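# Shut the rice cooker lid until it latches

## Task

Push the rice cooker's lid shut until it latches, then release it so it stays latched.

## Robot and tools

Robot: two arms on a table, left_arm (base near y = +0.32 m) and right_arm (base near y = -0.26 m). Each ends in a sixteen-motor hand: a right hand on right_arm and a mirrored left hand on left_arm. Cameras: cam_head_left, cam_head_right and cam_high, each 896x504.

Scene frame: origin at table-top height, midway between the arms' nominal bases. +z is up, +x points out over the table, and +y points toward left_arm. Image left and right do not match arm names. Reported hand positions are in metres. Orientations are wxyz quaternions. Either can be off by a few centimetres, more at long reach.

Hand point axes (right hand): +z runs along straight fingers toward the tips. +x runs across the palm away from the thumb. +y points out of the palm's face, and the palm surface sits at y = -0.062. On the left hand, +x points toward the thumb instead. A rigid mast on the palm side of the wrist can strike objects. The fingertips have rubber caps; the rest of the hand is hard plastic.

execute_actions(actions, cameras): actions is a list of up to 15 actions, run in order. Each action is 0.5 s and a table of up to 15 rows, one per 1/30 s step; a short table repeats its last row. Each row is one flat list of 48 numbers, all in [-1, 1], covering both arms even if only one moves:
1-6: left_arm dx, dy, dz, rx, ry, rz;
7-22: left hand motor goals;
23-24: left current_limit, speed;
25-30: right_arm dx, dy, dz, rx, ry, rz;
31-46: right hand motor goals;
47-48: right current_limit, speed.

Arm numbers are offsets, not poses. They are measured along scene-frame axes from that arm's Hand target as it stood when the action began, not from the previous row. Rotation is about the target's position. A value of 1.0 means 0.6 m for dx, dy, dz and 180 degrees for rx, ry, rz. rx, ry, rz together form one rotation vector. Sending the same offset again moves the arm further. All zeros re-asks for the current target.

The controller limits each step's orientation to within 40 degrees of the measured one. Reaching the position takes priority over reaching the orientation. Hands often rest a few cm off the target from friction or sag; right_arm's elbow sags under load, so aim a bit higher. If a gap stays after a repeat, send the missing distance as a new offset. To stop pressing on something, set the target back beyond the hand point.

Hand motor order, for each hand: index_mcp, index_abd, index_pip, index_dip, middle_mcp, middle_abd, middle_pip, middle_dip, ring_mcp, ring_abd, ring_pip, ring_dip, thumb_cmc, thumb_axl, thumb_mcp, thumb_ipl. Each is an absolute goal angle, scaled linearly between its two stops. Straight values: finger _mcp +0.75, _abd 0.00, _pip +0.58, _dip +0.70; thumb_cmc +0.71, thumb_axl +0.68, thumb_mcp +0.23, thumb_ipl +0.17. Moving toward -1 curls fingers toward the palm and swings the thumb in front of the palm.

A zero is a real goal, not "no change". To keep a hand as it is, copy back its hand_goal, hand_current_limit and hand_speed.

The right hand's middle_pip cannot be commanded past +58.7 degrees. A larger request is treated as +58.7, and hand_goal shows that value.

current_limit maps -1..+1 to 0..550 mA, with a floor of 11 mA. It also caps how fast a joint moves, and a low value may not lift a finger. speed sets the set-point rate to (speed+1)/2 of 8.5 rad/s. They start at +0.4 and -0.6, and the last value written stays in force.

cameras: a list of names, ["all"], or []. If omitted, you get every camera for an empty actions list and none otherwise. An unknown name invalidates the call. An empty actions list returns the state, images and scene number without moving.

Results: per arm, end_effector_position and end_effector_quat_wxyz, the Hand target (the next offsets count from it), joint positions, velocities and torques. Joint velocities may read "within noise". Torques include the arm's weight, carry offsets and noise, and numbers 3 and 4 wrap at ±28 N m. Per hand, one entry per motor in the order above:
hand_goal: goals now written;
hand_measured: actual positions on the same scale;
hand_current_ma: positive pushes toward -1;
hand_state: moving, goal, blocked or overload.
Some lines may also report motor temperatures or MOTOR HOT.

A finger presses only while its goal lies past the contact surface. Current of 495 mA or more for 5 s shuts a motor off for 10 s. A motor that reads overload from the start stays dead and limp.

zoom_image(camera, region): region is [x0, y0, x1, y1] in pixels of that camera's latest image, at most 504x504. Only cameras in the newest images can be zoomed.

read_manual(section): returns the licence texts only.

finished_scene(scene): give the current scene's number. It ends the scene and cannot be undone; later calls in the same reply go to the next scene.

Avoid: hard hits on the cooker, table or stand; slamming the lid; letting anything fall off the table; the two hands touching or pressing each other; motors overheating (100 °C drops an arm) or staying at high current. The world runs on while you think, holding the last command. Move smoothly and release the lid only once it has latched and is at rest.

Each tool is called after "Emit:" by a JSON object that holds its "fn" and its "kwargs".

## Session

Emit:
{"fn": "execute_actions", "kwargs": {"actions": []}}

Scene clock: 0.00 s.
left_arm: end_effector_position=(+0.1908, +0.5728, +0.2579) hand_goal=(+0.754, +0.000, +0.576, +0.696, +0.754, +0.000, +0.576, +0.696, +0.754, +0.000, +0.576, +0.696, +0.714, +0.678, +0.226, +0.168) hand_measured=(+0.754, +0.000, +0.576, +0.696, +0.754, +0.000, +0.576, +0.696, +0.754, +0.000, +0.576, +0.696, +0.714, +0.678, +0.226, +0.168) hand_current_ma=(+0, +0, +0, +0, +0, +0, +0, +0, +0, +0, +0, +0, +0, +0, +0, +0) hand_state=(goal, goal, goal, goal, goal, goal, goal, goal, goal, goal, goal, goal, goal, goal, goal, goal) hand_current_limit=0.40 hand_speed=-0.60 end_effector_quat_wxyz=(-0.073, +0.940, +0.331, +0.032) | right_arm: end_effector_position=(+0.4112, -0.0962, +0.3282) hand_goal=(+0.754, +0.000, +0.576, +0.696, +0.754, +0.000, +0.576, +0.696, +0.754, +0.000, +0.576, +0.696, +0.714, +0.678, +0.226, +0.168) hand_measured=(+0.754, +0.000, +0.576, +0.696, +0.754, +0.000, +0.576, +0.696, +0.754, +0.000, +0.576, +0.696, +0.714, +0.678, +0.226, +0.168) hand_current_ma=(+0, +0, +0, +0, +0, +0, +0, +0, +0, +0, +0, +0, +0, +0, +0, +0) hand_state=(goal, goal, goal, goal, goal, goal, goal, goal, goal, goal, goal, goal, goal, goal, goal, goal) hand_current_limit=0.40 hand_speed=-0.60 end_effector_quat_wxyz=(+0.105, +0.571, +0.714, +0.391)
Joint positions: left_arm=[1.113 1.11 1.115 -1.427 -0.058 2.024] | right_arm=[0.433 0.769 0.647 -0.621 -0.11 0.312]
Joint velocities: within noise
Joint torques (N m): no reading
Motor temperatures (°C): left_arm=[29 29 30 25 25 26] | right_arm=[33 28 29 29 23 25]
Heat: left arm: hottest elbow 30 °C; right arm: hottest waist 33 °C.
Hand target: left_arm +0.1965, +0.5802, +0.2744; -0.089, +0.938, +0.331, +0.050 | right_arm +0.4148, -0.0915, +0.3504; +0.111, +0.562, +0.711, +0.409

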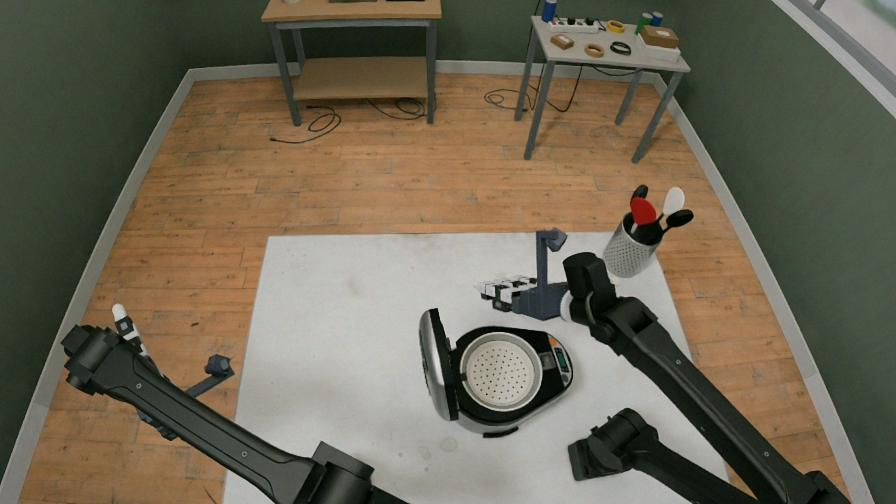

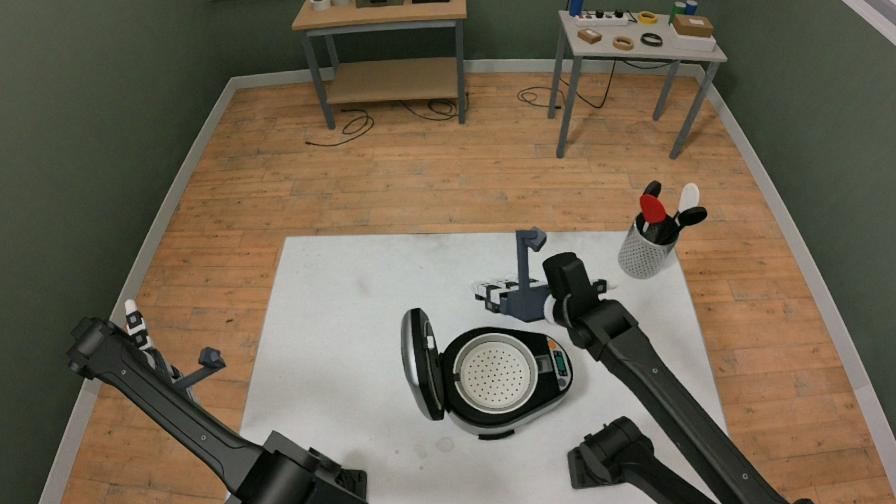

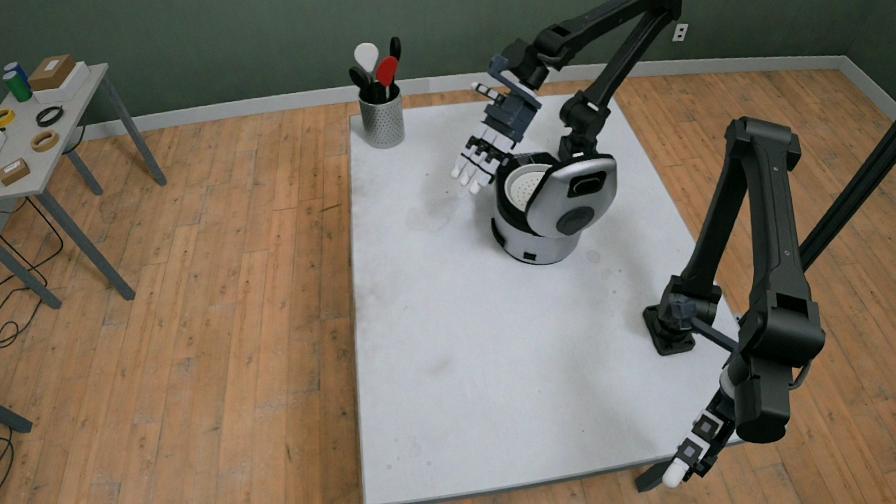

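Emit:
{"fn": "zoom_image", "kwargs": {"camera": "cam_head_left", "region": [380, 220, 700, 500]}}

Emit:
{"fn": "zoom_image", "kwargs": {"camera": "cam_high", "region": [420, 60, 660, 280]}}

Scaled by 1.575.

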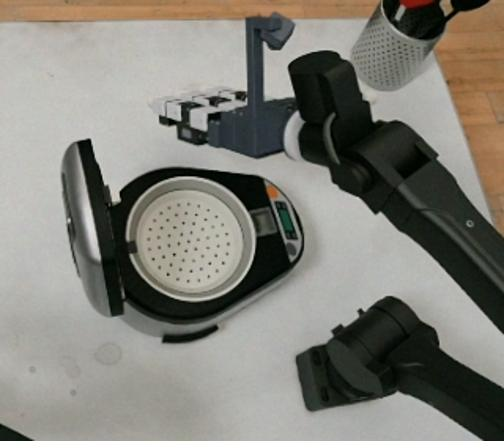

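Scaled by 2.100.

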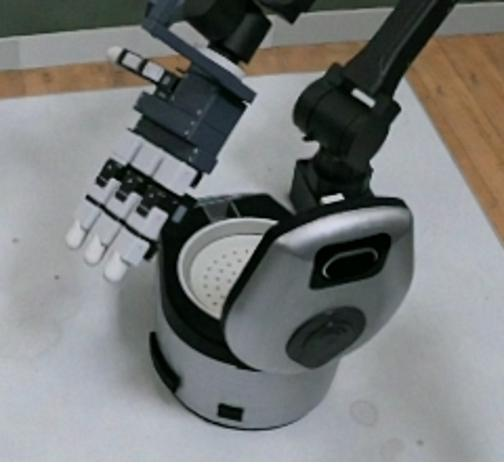

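Emit:
{"fn": "zoom_image", "kwargs": {"camera": "cam_head_left", "region": [400, 290, 600, 450]}}

Emit:
{"fn": "zoom_image", "kwargs": {"camera": "cam_head_right", "region": [390, 290, 590, 450]}}

Emit:
{"fn": "zoom_image", "kwargs": {"camera": "cam_high", "region": [450, 130, 650, 280]}}

Scaled by 2.520.

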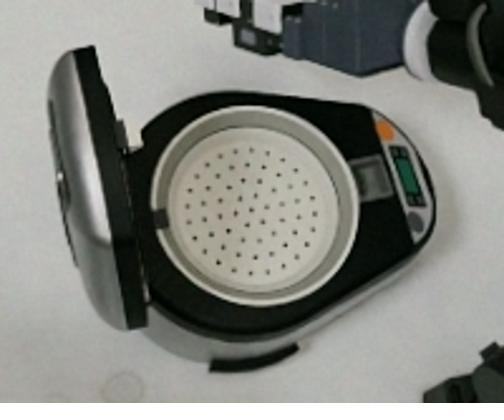

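Scaled by 2.520.

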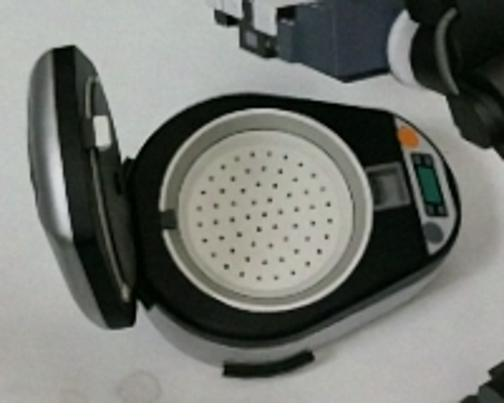

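Scaled by 2.520.

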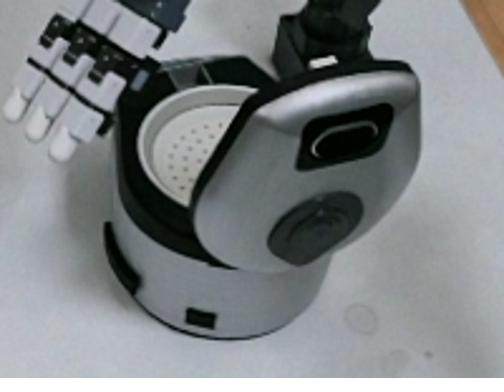

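Emit:
{"fn": "execute_actions", "kwargs": {"actions": [[[0,-0.3,0.15,0,0,0,-0.6,0,-0.7,0.5,-0.6,0,-0.7,0.5,-0.6,0,-0.7,0.5,0.71,0.68,0.23,0.17,0.4,-0.6,-0.1,-0.17,0.04,0,0,-0.08,0.754,0,0.576,0.696,0.754,0,0.576,0.696,0.754,0,0.576,0.696,0.714,0.678,0.226,0.168,0.4,-0.6]]], "cameras": ["all"]}}

Scene clock: 267.27 s.
left_arm: end_effector_position=(+0.1908, +0.3985, +0.3487) hand_goal=(-0.600, +0.000, -0.700, +0.500, -0.600, +0.000, -0.700, +0.500, -0.600, +0.000, -0.700, +0.500, +0.710, +0.680, +0.230, +0.170) hand_measured=(-0.584, +0.000, -0.696, +0.502, -0.580, +0.000, -0.696, +0.502, -0.582, +0.000, -0.696, +0.502, +0.710, +0.678, +0.224, +0.168) hand_current_ma=(+84, +1, +17, +14, +100, +1, +17, +13, +88, +1, +17, +13, -4, -12, -39, -14) hand_state=(goal, goal, goal, goal, goal, goal, goal, goal, goal, goal, goal, goal, goal, goal, goal, goal) hand_current_limit=0.40 hand_speed=-0.60 end_effector_quat_wxyz=(-0.093, +0.941, +0.297, +0.130) | right_arm: end_effector_position=(+0.3546, -0.1920, +0.3676) hand_goal=(+0.754, +0.000, +0.576, +0.696, +0.754, +0.000, +0.576, +0.696, +0.754, +0.000, +0.576, +0.696, +0.714, +0.678, +0.226, +0.168) hand_measured=(+0.758, +0.000, +0.576, +0.696, +0.758, +0.000, +0.576, +0.696, +0.758, +0.000, +0.576, +0.696, +0.718, +0.678, +0.224, +0.168) hand_current_ma=(+9, +0, +1, +0, +10, +0, +1, +0, +11, +0, +1, +0, +9, -1, -5, -1) hand_state=(goal, goal, goal, goal, goal, goal, goal, goal, goal, goal, goal, goal, goal, goal, goal, goal) hand_current_limit=0.40 hand_speed=-0.60 end_effector_quat_wxyz=(+0.162, +0.645, +0.637, +0.390)
Joint positions: left_arm=[0.705 0.675 1.098 -1.68 -0.066 1.686] | right_arm=[0.325 0.462 0.634 -0.871 -0.007 0.393]
Joint torques (N m): left_arm=[-0.67 0.73 9.61 0.8 0.03 -0.25] | right_arm=[-0.62 1.9 10.55 1.65 -0.05 -0.17]
Motor temperatures (°C): left_arm=[28 29 42 25 23 25] | right_arm=[32 27 53 28 22 24]
Heat: left arm: hottest elbow 42 °C; right arm: hottest elbow 53 °C.
Hand target: left_arm +0.1965, +0.4002, +0.3644; -0.089, +0.938, +0.331, +0.050 | right_arm +0.3548, -0.1935, +0.3744; +0.162, +0.646, +0.635, +0.392
Off the commanded pose: left_arm 0.017 m, 10 deg | right_arm 0.007 m, 0 deg.
joint sent to its limit (left arm) — joint 4 (wrist pitch), lower limit. The joint targets are off in position and orientation.

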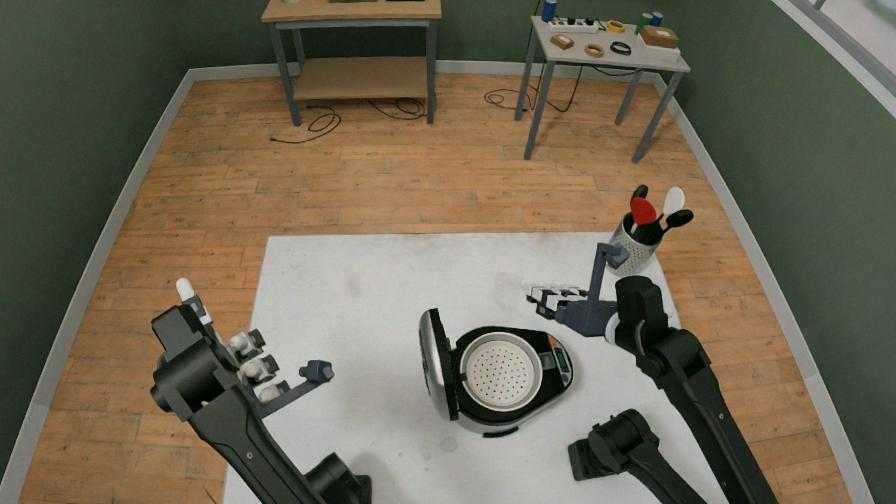

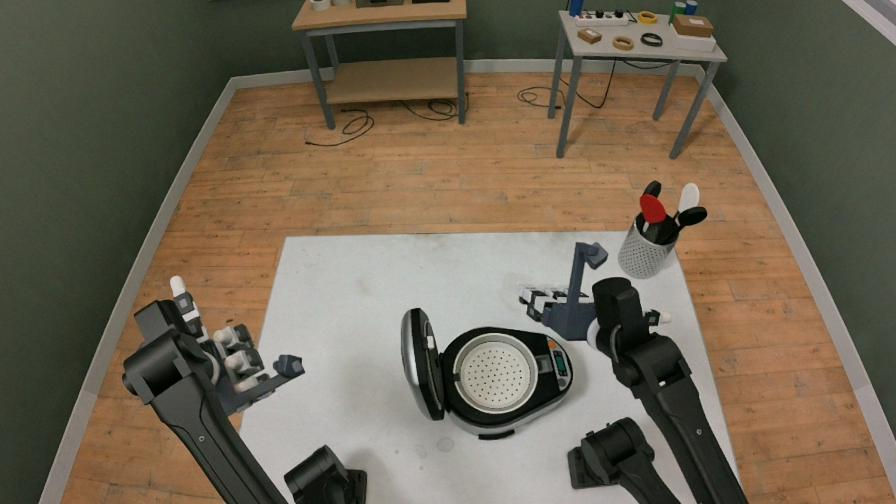

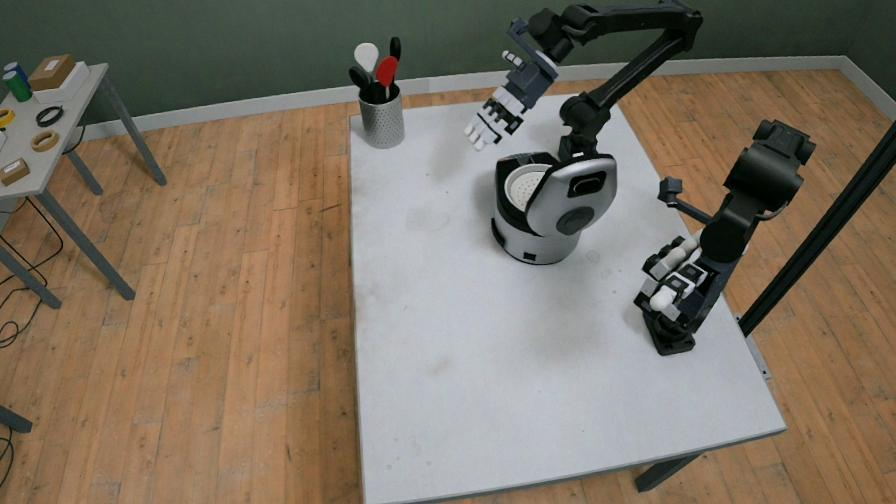

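Emit:
{"fn": "zoom_image", "kwargs": {"camera": "cam_head_left", "region": [500, 220, 720, 380]}}

Emit:
{"fn": "zoom_image", "kwargs": {"camera": "cam_head_right", "region": [500, 220, 720, 380]}}

Emit:
{"fn": "zoom_image", "kwargs": {"camera": "cam_head_left", "region": [140, 260, 360, 420]}}

Emit:
{"fn": "zoom_image", "kwargs": {"camera": "cam_head_right", "region": [110, 260, 330, 420]}}

Scaled by 2.291.

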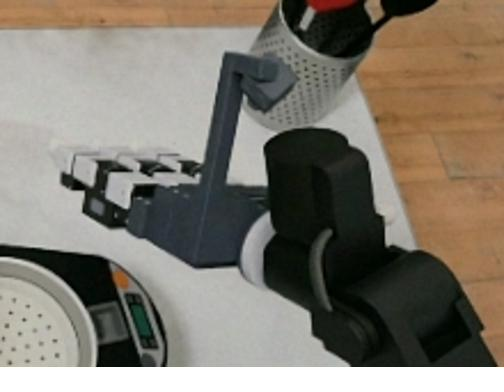

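Scaled by 2.291.

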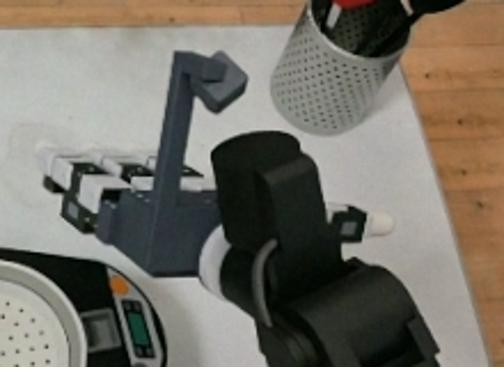

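Scaled by 2.291.

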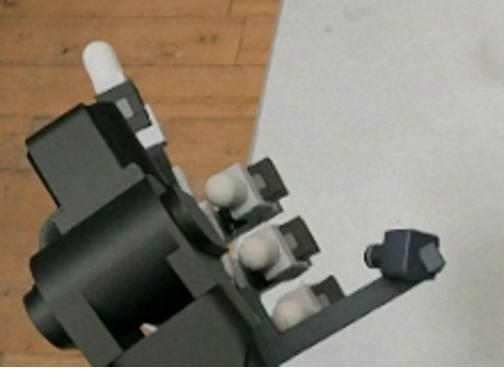

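Scaled by 2.291.

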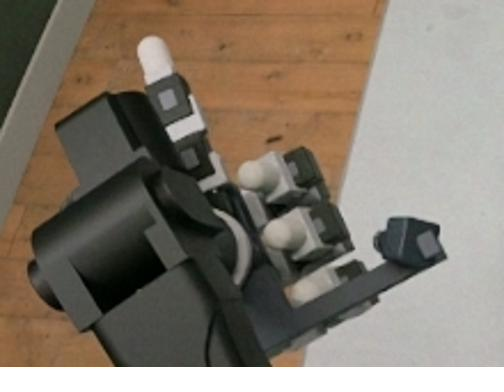

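Emit:
{"fn": "execute_actions", "kwargs": {"actions": [[[0,0.3,-0.15,0,0,0,-0.6,0,-0.7,0.5,-0.6,0,-0.7,0.5,-0.6,0,-0.7,0.5,0.71,0.68,0.23,0.17,0.4,-0.6,-0.02,0.3,0.31,-0.061,-0.005,0.185,-0.6,0,-0.7,0.5,-0.6,0,-0.28,-0.2,-0.6,0,-0.7,0.5,0.71,0.68,0.23,0.17,0.4,-0.6]],[[0,0,0,0,0,0,-0.6,0,-0.7,0.5,-0.6,0,-0.7,0.5,-0.6,0,-0.7,0.5,0.71,0.68,0.23,0.17,0.4,-0.6,-0.133,0.333,0.06,-0.066,-0.005,0.2,-0.6,0,-0.7,0.5,-0.6,0,-0.28,-0.2,-0.6,0,-0.7,0.5,0.71,0.68,0.23,0.17,0.4,-0.6]]], "cameras": ["all"]}}

Scene clock: 523.90 s.
left_arm: end_effector_position=(+0.1888, +0.5675, +0.2477) hand_goal=(-0.600, +0.000, -0.700, +0.500, -0.600, +0.000, -0.700, +0.500, -0.600, +0.000, -0.700, +0.500, +0.710, +0.680, +0.230, +0.170) hand_measured=(-0.586, +0.000, -0.698, +0.502, -0.582, +0.000, -0.698, +0.502, -0.584, +0.000, -0.696, +0.502, +0.710, +0.678, +0.224, +0.168) hand_current_ma=(+72, +1, +13, +14, +89, +1, +14, +12, +79, +1, +14, +13, -2, -12, -39, -14) hand_state=(goal, goal, goal, goal, goal, goal, goal, goal, goal, goal, goal, goal, goal, goal, goal, goal) hand_current_limit=0.40 hand_speed=-0.60 end_effector_quat_wxyz=(-0.062, +0.938, +0.341, +0.018) | right_arm: end_effector_position=(+0.2586, +0.1871, +0.5713) hand_goal=(-0.600, +0.000, -0.700, +0.500, -0.600, +0.000, -0.280, -0.200, -0.600, +0.000, -0.700, +0.500, +0.710, +0.680, +0.230, +0.170) hand_measured=(-0.588, +0.002, -0.698, +0.502, -0.586, +0.002, -0.278, -0.198, -0.586, +0.002, -0.698, +0.502, +0.716, +0.678, +0.226, +0.168) hand_current_ma=(+31, +2, +2, +4, +42, +2, +4, +5, +40, +3, +2, +5, +16, -5, -11, -5) hand_state=(goal, goal, goal, goal, goal, goal, goal, goal, goal, goal, goal, goal, goal, goal, goal, goal) hand_current_limit=0.40 hand_speed=-0.60 end_effector_quat_wxyz=(+0.031, +0.129, +0.948, +0.289)
Joint positions: left_arm=[1.11 1.115 1.094 -1.438 -0.063 1.998] | right_arm=[1.02 1.217 1.688 -1.467 -0.142 -0.186]
Joint torques (N m): left_arm=[0.38 -7.12 11.15 1.24 0.28 0.12] | right_arm=[-0.56 -6.3 11.85 1.2 0.11 -0.31]
Heat: left arm: hottest elbow 43 °C; right arm: hottest elbow 54 °C.
Hand target: left_arm +0.1965, +0.5802, +0.2744; -0.089, +0.938, +0.331, +0.050 | right_arm +0.2630, +0.1863, +0.5964; +0.039, +0.125, +0.946, +0.297
Off the commanded pose: left_arm 0.031 m, 5 deg | right_arm 0.025 m, 1 deg.

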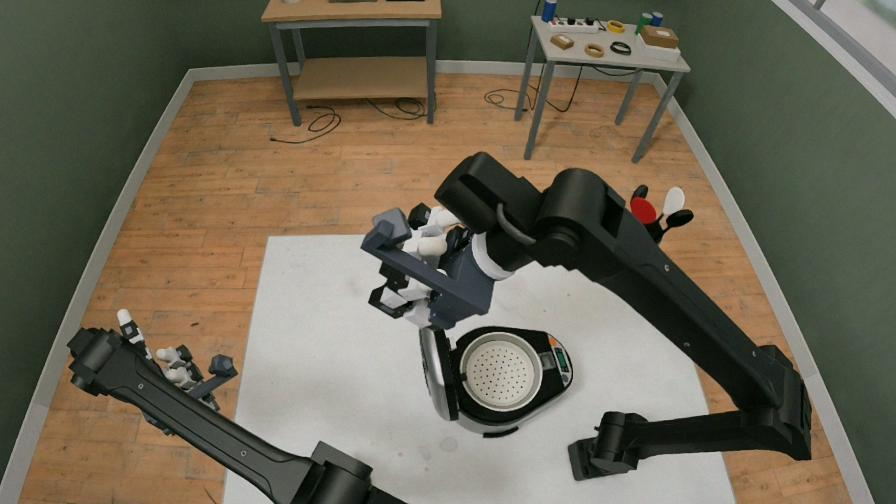

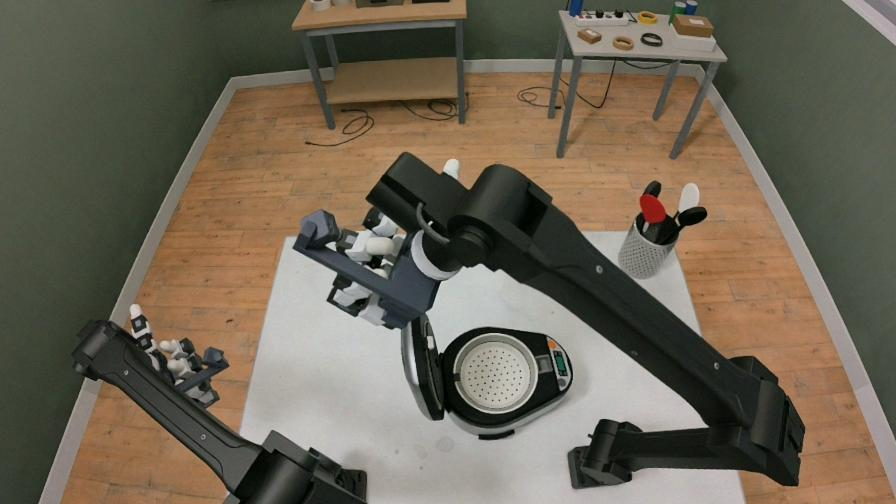

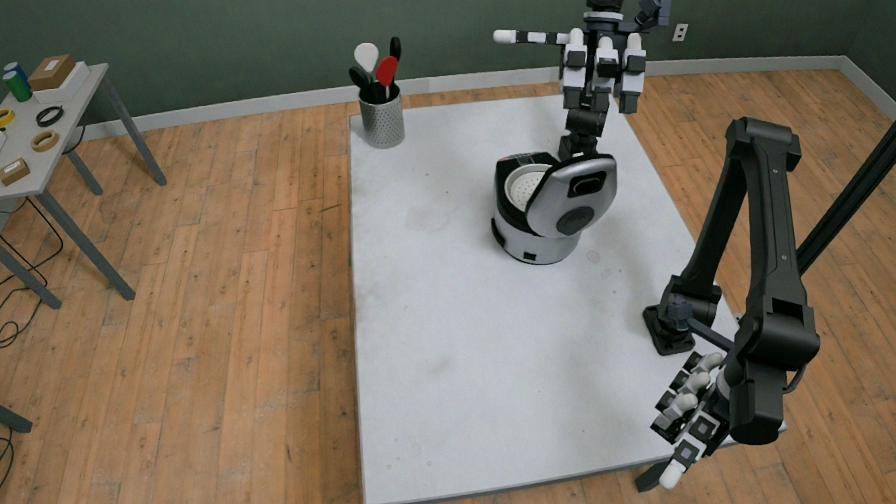

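Emit:
{"fn": "execute_actions", "kwargs": {"actions": [[[0,0,0,0,0,0,-0.6,0,-0.7,0.5,-0.6,0,-0.7,0.5,-0.6,0,-0.7,0.5,0.71,0.68,0.23,0.17,0.4,-0.6,0.02,0.16,0,0,0,0,-0.6,0,-0.7,0.5,-0.6,0,-0.28,-0.2,-0.6,0,-0.7,0.5,0.71,0.68,0.23,0.17,0.4,-0.6]],[[0,0,0,0,0,0,-0.6,0,-0.7,0.5,-0.6,0,-0.7,0.5,-0.6,0,-0.7,0.5,0.71,0.68,0.23,0.17,0.4,-0.6,0,0,-0.2,0,0,0,-0.6,0,-0.7,0.5,-0.6,0,-0.28,-0.2,-0.6,0,-0.7,0.5,0.71,0.68,0.23,0.17,0.4,-0.6]]], "cameras": ["all"]}}

Scene clock: 547.77 s.
left_arm: end_effector_position=(+0.1888, +0.5674, +0.2477) hand_goal=(-0.600, +0.000, -0.700, +0.500, -0.600, +0.000, -0.700, +0.500, -0.600, +0.000, -0.700, +0.500, +0.710, +0.680, +0.230, +0.170) hand_measured=(-0.586, +0.000, -0.698, +0.502, -0.582, +0.000, -0.698, +0.502, -0.584, +0.000, -0.696, +0.502, +0.710, +0.678, +0.224, +0.168) hand_current_ma=(+72, +1, +13, +14, +89, +1, +14, +12, +79, +1, +14, +13, -2, -12, -39, -14) hand_state=(goal, goal, goal, goal, goal, goal, goal, goal, goal, goal, goal, goal, goal, goal, goal, goal) hand_current_limit=0.40 hand_speed=-0.60 end_effector_quat_wxyz=(-0.062, +0.938, +0.341, +0.018) | right_arm: end_effector_position=(+0.2701, +0.2834, +0.4615) hand_goal=(-0.600, +0.000, -0.700, +0.500, -0.600, +0.000, -0.280, -0.200, -0.600, +0.000, -0.700, +0.500, +0.710, +0.680, +0.230, +0.170) hand_measured=(-0.592, +0.002, -0.700, +0.502, -0.588, +0.002, -0.278, -0.198, -0.588, +0.002, -0.700, +0.502, +0.716, +0.678, +0.226, +0.168) hand_current_ma=(+23, +2, +1, +4, +33, +2, +3, +4, +32, +3, +1, +5, +14, -5, -11, -5) hand_state=(goal, goal, goal, goal, goal, goal, goal, goal, goal, goal, goal, goal, goal, goal, goal, goal) hand_current_limit=0.40 hand_speed=-0.60 end_effector_quat_wxyz=(+0.032, +0.121, +0.952, +0.278)
Joint positions: left_arm=[1.11 1.115 1.094 -1.438 -0.063 1.999] | right_arm=[1.102 1.368 1.532 -1.174 -0.095 -0.138]
Joint torques (N m): left_arm=[-0.09 -7.12 11.23 1.32 0.29 0.11] | right_arm=[-0.26 -11.58 9.16 2.81 0.16 -0.12]
Motor temperatures (°C): left_arm=[27 28 43 25 23 25] | right_arm=[32 27 55 27 22 24]
Heat: left arm: hottest elbow 43 °C; right arm: hottest elbow 55 °C.
Hand target: left_arm +0.1965, +0.5802, +0.2744; -0.089, +0.938, +0.331, +0.050 | right_arm +0.2750, +0.2823, +0.4764; +0.039, +0.125, +0.946, +0.297
Off the commanded pose: left_arm 0.031 m, 5 deg | right_arm 0.016 m, 3 deg.

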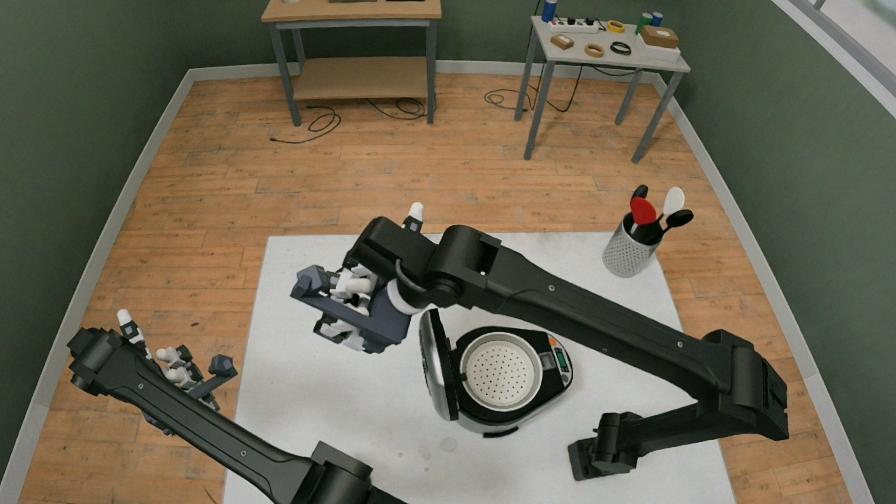

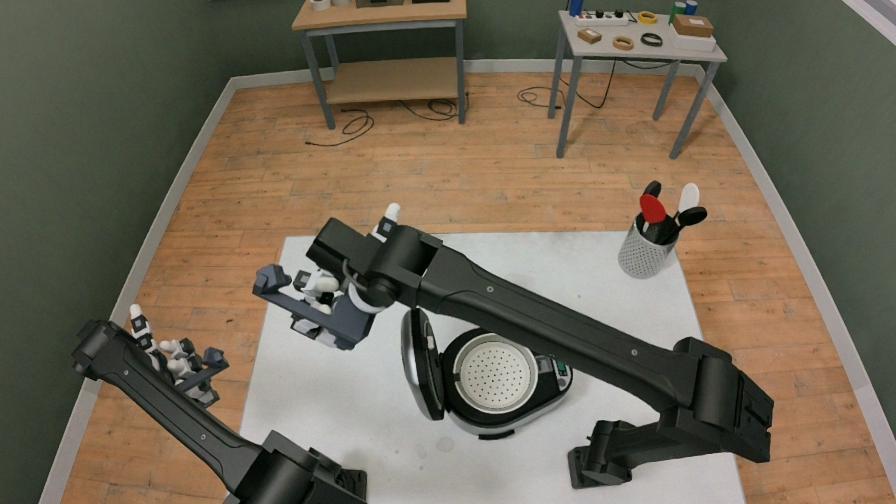

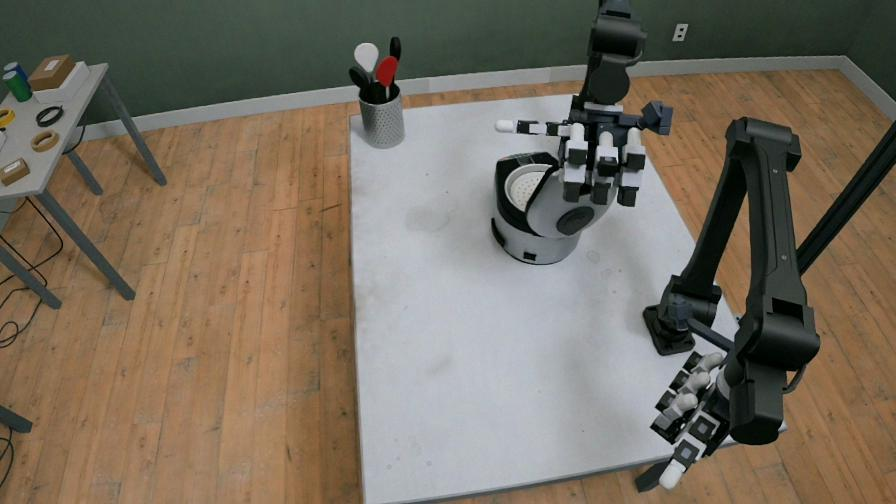

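Emit:
{"fn": "execute_actions", "kwargs": {"actions": [[[0,0,0,0,0,0,-0.6,0,-0.7,0.5,-0.6,0,-0.7,0.5,-0.6,0,-0.7,0.5,0.71,0.68,0.23,0.17,0.4,-0.6,0.05,-0.07,0,0,0,0,-0.6,0,-0.7,0.5,-0.6,0,-0.28,-0.2,-0.6,0,-0.7,0.5,0.71,0.68,0.23,0.17,0.4,-0.6]],[[0,0,0,0,0,0,-0.6,0,-0.7,0.5,-0.6,0,-0.7,0.5,-0.6,0,-0.7,0.5,0.71,0.68,0.23,0.17,0.4,-0.6,0,-0.07,-0.02,0,0,0,-0.6,0,-0.7,0.5,-0.6,0,-0.28,-0.2,-0.6,0,-0.7,0.5,0.71,0.68,0.23,0.17,0.4,-0.6]]], "cameras": ["all"]}}

Scene clock: 573.63 s.
left_arm: end_effector_position=(+0.1888, +0.5674, +0.2477) hand_goal=(-0.600, +0.000, -0.700, +0.500, -0.600, +0.000, -0.700, +0.500, -0.600, +0.000, -0.700, +0.500, +0.710, +0.680, +0.230, +0.170) hand_measured=(-0.586, +0.000, -0.698, +0.502, -0.582, +0.000, -0.698, +0.502, -0.584, +0.000, -0.696, +0.502, +0.710, +0.678, +0.224, +0.168) hand_current_ma=(+72, +1, +13, +14, +89, +1, +14, +12, +79, +1, +14, +13, -2, -12, -39, -14) hand_state=(goal, goal, goal, goal, goal, goal, goal, goal, goal, goal, goal, goal, goal, goal, goal, goal) hand_current_limit=0.40 hand_speed=-0.60 end_effector_quat_wxyz=(-0.062, +0.938, +0.341, +0.018) | right_arm: end_effector_position=(+0.3041, +0.1987, +0.4559) hand_goal=(-0.600, +0.000, -0.700, +0.500, -0.600, +0.000, -0.280, -0.200, -0.600, +0.000, -0.700, +0.500, +0.710, +0.680, +0.230, +0.170) hand_measured=(-0.592, +0.002, -0.700, +0.502, -0.588, +0.002, -0.278, -0.198, -0.588, +0.002, -0.700, +0.502, +0.716, +0.678, +0.226, +0.168) hand_current_ma=(+23, +2, +1, +4, +33, +2, +3, +4, +32, +3, +1, +5, +13, -5, -11, -5) hand_state=(goal, goal, goal, goal, goal, goal, goal, goal, goal, goal, goal, goal, goal, goal, goal, goal) hand_current_limit=0.40 hand_speed=-0.60 end_effector_quat_wxyz=(+0.034, +0.131, +0.949, +0.285)
Joint positions: left_arm=[1.11 1.115 1.094 -1.438 -0.063 1.999] | right_arm=[0.931 1.212 1.371 -1.173 -0.181 -0.261]
Joint torques (N m): left_arm=[0.62 -6.65 11.15 1.24 0.26 0.11] | right_arm=[-0.32 -8.29 8.96 2.43 -0.27 -0.31]
Heat: left arm: hottest elbow 43 °C; right arm: hottest elbow 53 °C.
Hand target: left_arm +0.1965, +0.5802, +0.2744; -0.089, +0.938, +0.331, +0.050 | right_arm +0.3050, +0.1983, +0.4644; +0.039, +0.125, +0.946, +0.297
Off the commanded pose: left_arm 0.031 m, 5 deg | right_arm 0.009 m, 2 deg.

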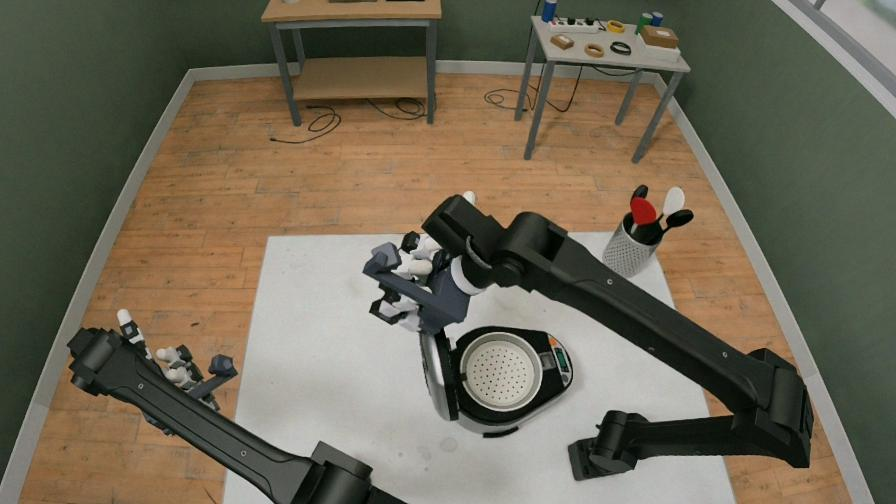

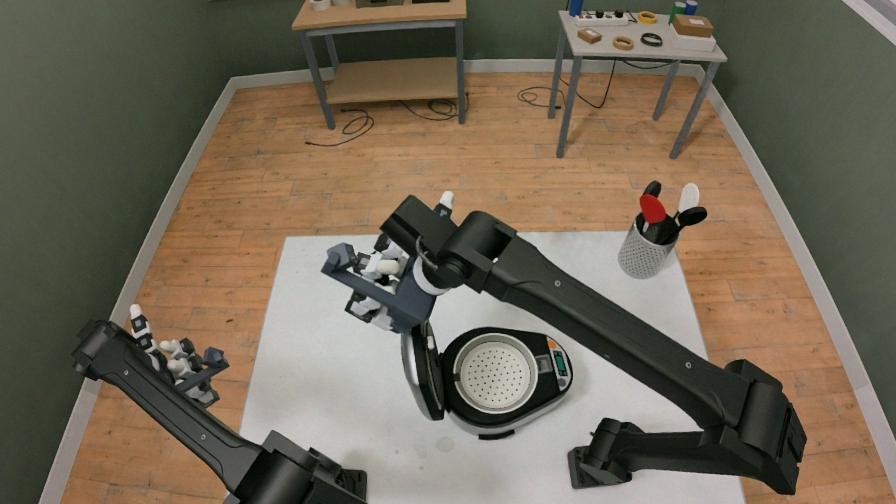

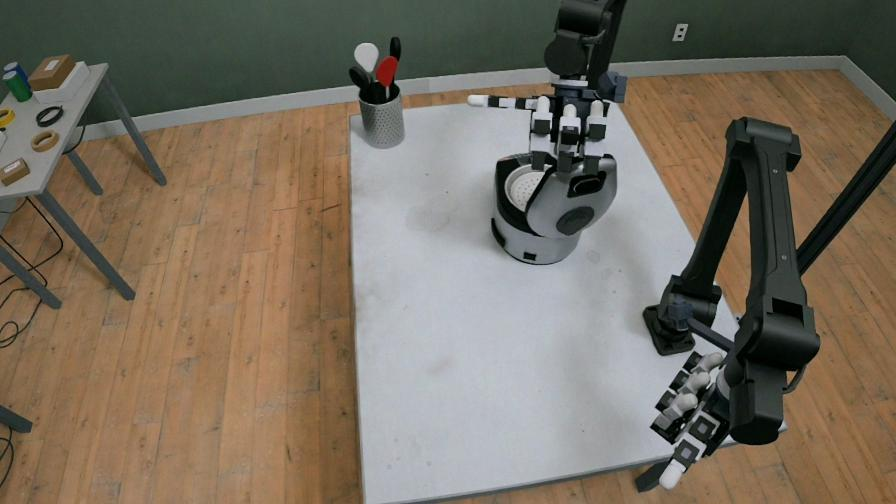

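Emit:
{"fn": "execute_actions", "kwargs": {"actions": [[[0,0,0,0,0,0,-0.6,0,-0.7,0.5,-0.6,0,-0.7,0.5,-0.6,0,-0.7,0.5,0.71,0.68,0.23,0.17,0.4,-0.6,0,-0.06,-0.06,0,0,0,-0.6,0,-0.7,0.5,-0.6,0,-0.28,-0.2,-0.6,0,-0.7,0.5,0.71,0.68,0.23,0.17,0.4,-0.6]]], "cameras": ["all"]}}

Scene clock: 583.77 s.
left_arm: end_effector_position=(+0.1888, +0.5674, +0.2477) hand_goal=(-0.600, +0.000, -0.700, +0.500, -0.600, +0.000, -0.700, +0.500, -0.600, +0.000, -0.700, +0.500, +0.710, +0.680, +0.230, +0.170) hand_measured=(-0.586, +0.000, -0.698, +0.502, -0.582, +0.000, -0.698, +0.502, -0.584, +0.000, -0.696, +0.502, +0.710, +0.678, +0.224, +0.168) hand_current_ma=(+72, +1, +13, +14, +89, +1, +14, +12, +79, +1, +14, +13, -2, -12, -39, -14) hand_state=(goal, goal, goal, goal, goal, goal, goal, goal, goal, goal, goal, goal, goal, goal, goal, goal) hand_current_limit=0.40 hand_speed=-0.60 end_effector_quat_wxyz=(-0.062, +0.938, +0.341, +0.018) | right_arm: end_effector_position=(+0.3067, +0.1584, +0.4201) hand_goal=(-0.600, +0.000, -0.700, +0.500, -0.600, +0.000, -0.280, -0.200, -0.600, +0.000, -0.700, +0.500, +0.710, +0.680, +0.230, +0.170) hand_measured=(-0.592, +0.002, -0.700, +0.502, -0.588, +0.002, -0.278, -0.198, -0.588, +0.002, -0.700, +0.502, +0.718, +0.678, +0.226, +0.168) hand_current_ma=(+23, +2, +0, +4, +34, +2, +2, +4, +30, +3, +0, +5, +18, -5, -13, -5) hand_state=(goal, goal, goal, goal, goal, goal, goal, goal, goal, goal, goal, goal, goal, goal, goal, goal) hand_current_limit=0.40 hand_speed=-0.60 end_effector_quat_wxyz=(+0.032, +0.137, +0.949, +0.283)
Joint positions: left_arm=[1.11 1.115 1.094 -1.438 -0.063 1.999] | right_arm=[0.862 1.123 1.211 -1.118 -0.215 -0.311]
Joint torques (N m): left_arm=[0.09 -7 11.28 1.29 0.27 0.1] | right_arm=[-0.26 -6.71 8.94 2.74 -0.29 -0.31]
Heat: left arm: hottest elbow 43 °C; right arm: hottest elbow 52 °C.
Hand target: left_arm +0.1965, +0.5802, +0.2744; -0.089, +0.938, +0.331, +0.050 | right_arm +0.3050, +0.1623, +0.4284; +0.039, +0.125, +0.946, +0.297
Off the commanded pose: left_arm 0.031 m, 5 deg | right_arm 0.009 m, 2 deg.

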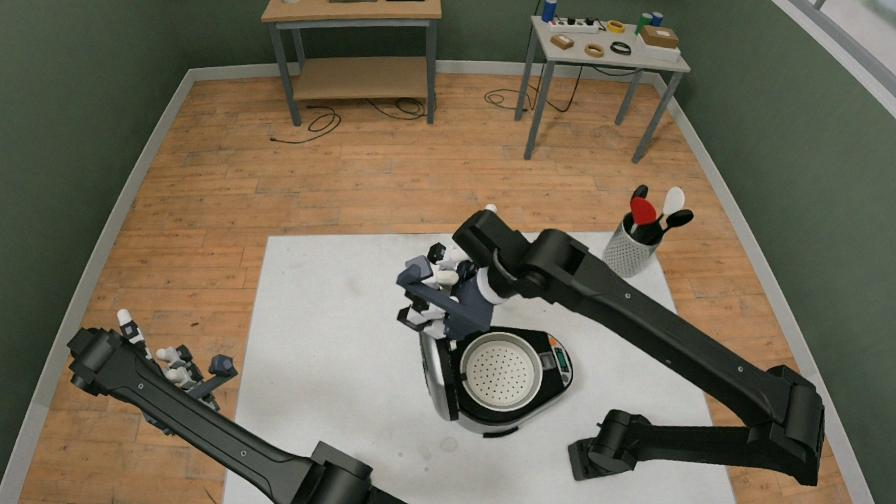

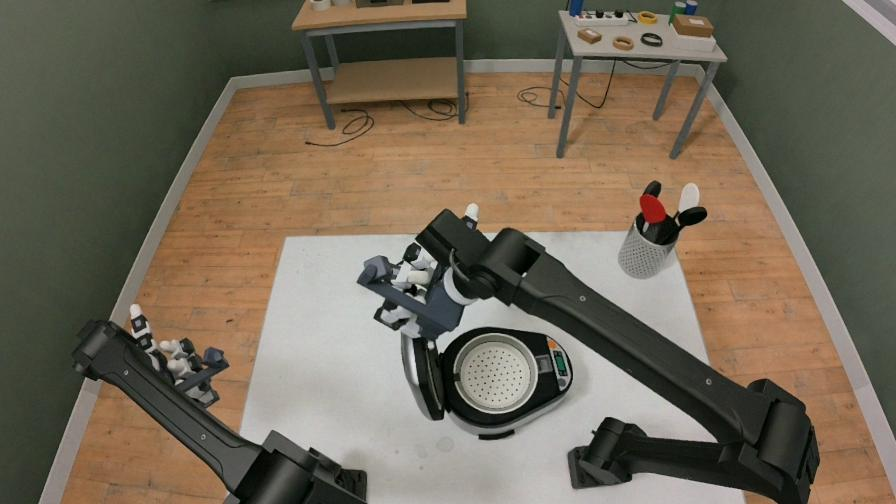

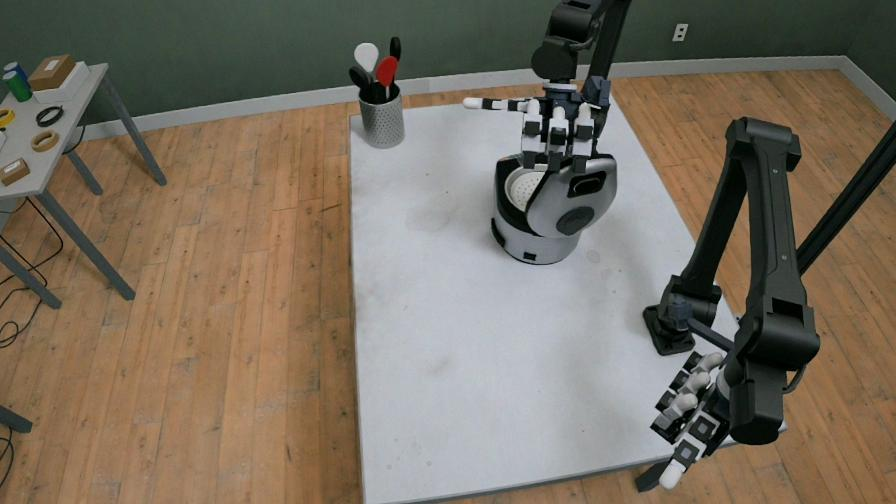

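Emit:
{"fn": "zoom_image", "kwargs": {"camera": "cam_head_left", "region": [380, 220, 600, 460]}}

Emit:
{"fn": "zoom_image", "kwargs": {"camera": "cam_high", "region": [440, 60, 660, 280]}}

Emit:
{"fn": "zoom_image", "kwargs": {"camera": "cam_head_right", "region": [360, 220, 580, 460]}}

Scaled by 2.100.

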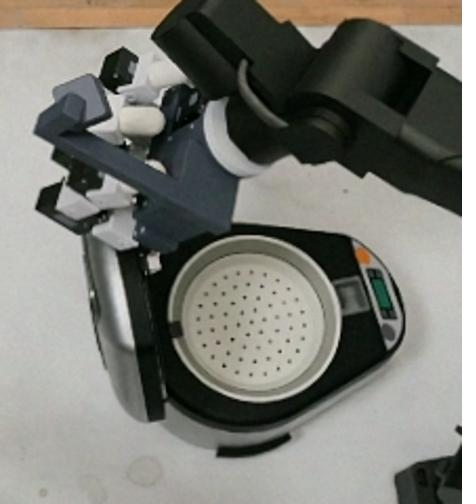

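Scaled by 2.291.

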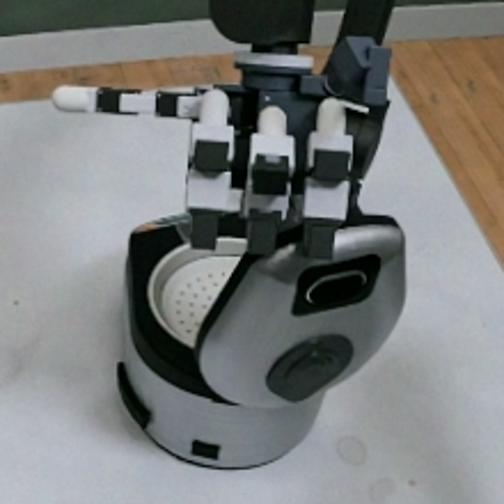

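Scaled by 2.100.

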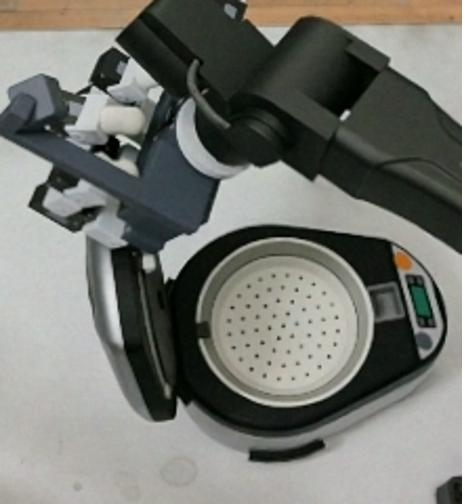

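Emit:
{"fn": "execute_actions", "kwargs": {"actions": [[[0,0,0,0,0,0,-0.6,0,-0.7,0.5,-0.6,0,-0.7,0.5,-0.6,0,-0.7,0.5,0.71,0.68,0.23,0.17,0.4,-0.6,0,0.1,0.05,0,0,0,-0.6,0,-0.7,0.5,-0.6,0,-0.28,-0.2,-0.6,0,-0.7,0.5,0.71,0.68,0.23,0.17,0.4,-0.6]],[[0,0,0,0,0,0,-0.6,0,-0.7,0.5,-0.6,0,-0.7,0.5,-0.6,0,-0.7,0.5,0.71,0.68,0.23,0.17,0.4,-0.6,-0.13,0,-0.03,0,0,0,-0.6,0,-0.7,0.5,-0.6,0,-0.28,-0.2,-0.6,0,-0.7,0.5,0.71,0.68,0.23,0.17,0.4,-0.6]]], "cameras": ["all"]}}

Scene clock: 630.43 s.
left_arm: end_effector_position=(+0.1888, +0.5674, +0.2477) hand_goal=(-0.600, +0.000, -0.700, +0.500, -0.600, +0.000, -0.700, +0.500, -0.600, +0.000, -0.700, +0.500, +0.710, +0.680, +0.230, +0.170) hand_measured=(-0.586, +0.000, -0.698, +0.502, -0.582, +0.000, -0.698, +0.502, -0.584, +0.000, -0.696, +0.502, +0.710, +0.678, +0.224, +0.168) hand_current_ma=(+72, +1, +13, +14, +89, +1, +14, +12, +79, +1, +14, +13, -2, -12, -39, -14) hand_state=(goal, goal, goal, goal, goal, goal, goal, goal, goal, goal, goal, goal, goal, goal, goal, goal) hand_current_limit=0.40 hand_speed=-0.60 end_effector_quat_wxyz=(-0.062, +0.938, +0.341, +0.018) | right_arm: end_effector_position=(+0.2209, +0.2211, +0.4315) hand_goal=(-0.600, +0.000, -0.700, +0.500, -0.600, +0.000, -0.280, -0.200, -0.600, +0.000, -0.700, +0.500, +0.710, +0.680, +0.230, +0.170) hand_measured=(-0.592, +0.002, -0.700, +0.502, -0.588, +0.002, -0.278, -0.198, -0.590, +0.002, -0.700, +0.502, +0.716, +0.678, +0.226, +0.168) hand_current_ma=(+23, +2, +0, +4, +34, +2, +2, +4, +29, +3, +0, +5, +15, -5, -13, -5) hand_state=(goal, goal, goal, goal, goal, goal, goal, goal, goal, goal, goal, goal, goal, goal, goal, goal) hand_current_limit=0.40 hand_speed=-0.60 end_effector_quat_wxyz=(+0.033, +0.119, +0.951, +0.282)
Joint positions: left_arm=[1.11 1.115 1.094 -1.438 -0.063 1.999] | right_arm=[1.157 1.155 1.262 -1.104 -0.066 -0.093]
Joint torques (N m): left_arm=[0.32 -7.41 11.25 1.24 0.29 0.12] | right_arm=[-0.32 -7.12 9.09 2.84 0.18 -0.12]
Motor temperatures (°C): left_arm=[27 28 44 25 23 25] | right_arm=[32 27 50 27 22 24]
Heat: left arm: hottest elbow 44 °C; right arm: hottest elbow 50 °C.
Hand target: left_arm +0.1965, +0.5802, +0.2744; -0.089, +0.938, +0.331, +0.050 | right_arm +0.2270, +0.2223, +0.4404; +0.039, +0.125, +0.946, +0.297
Off the commanded pose: left_arm 0.031 m, 5 deg | right_arm 0.011 m, 2 deg.

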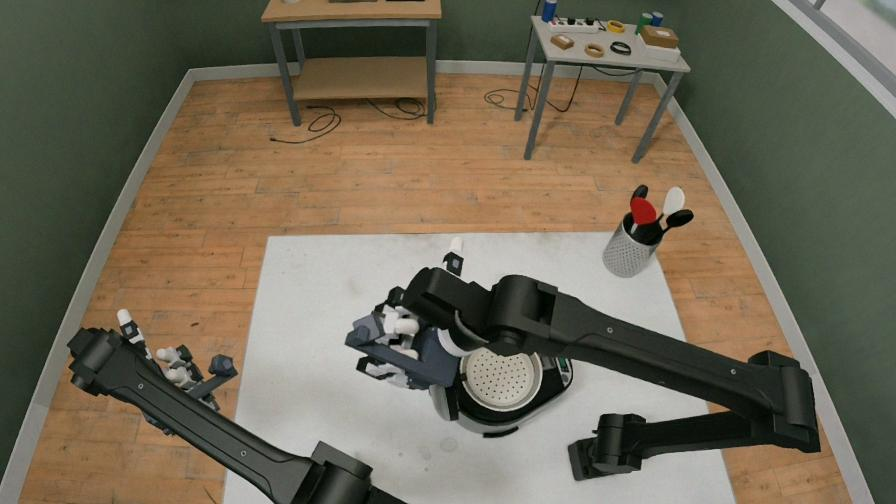

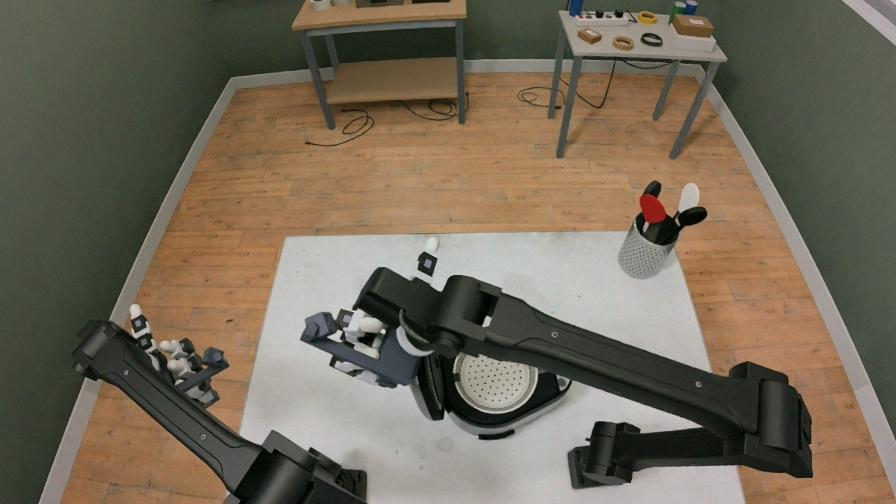

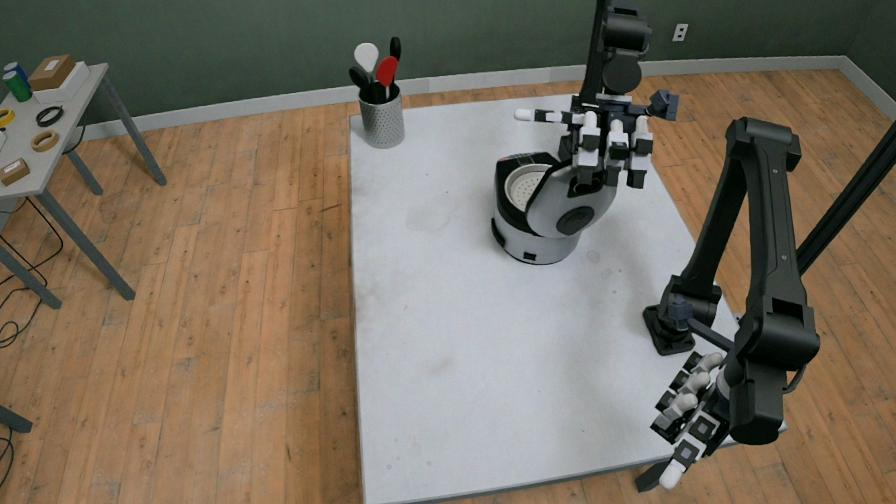

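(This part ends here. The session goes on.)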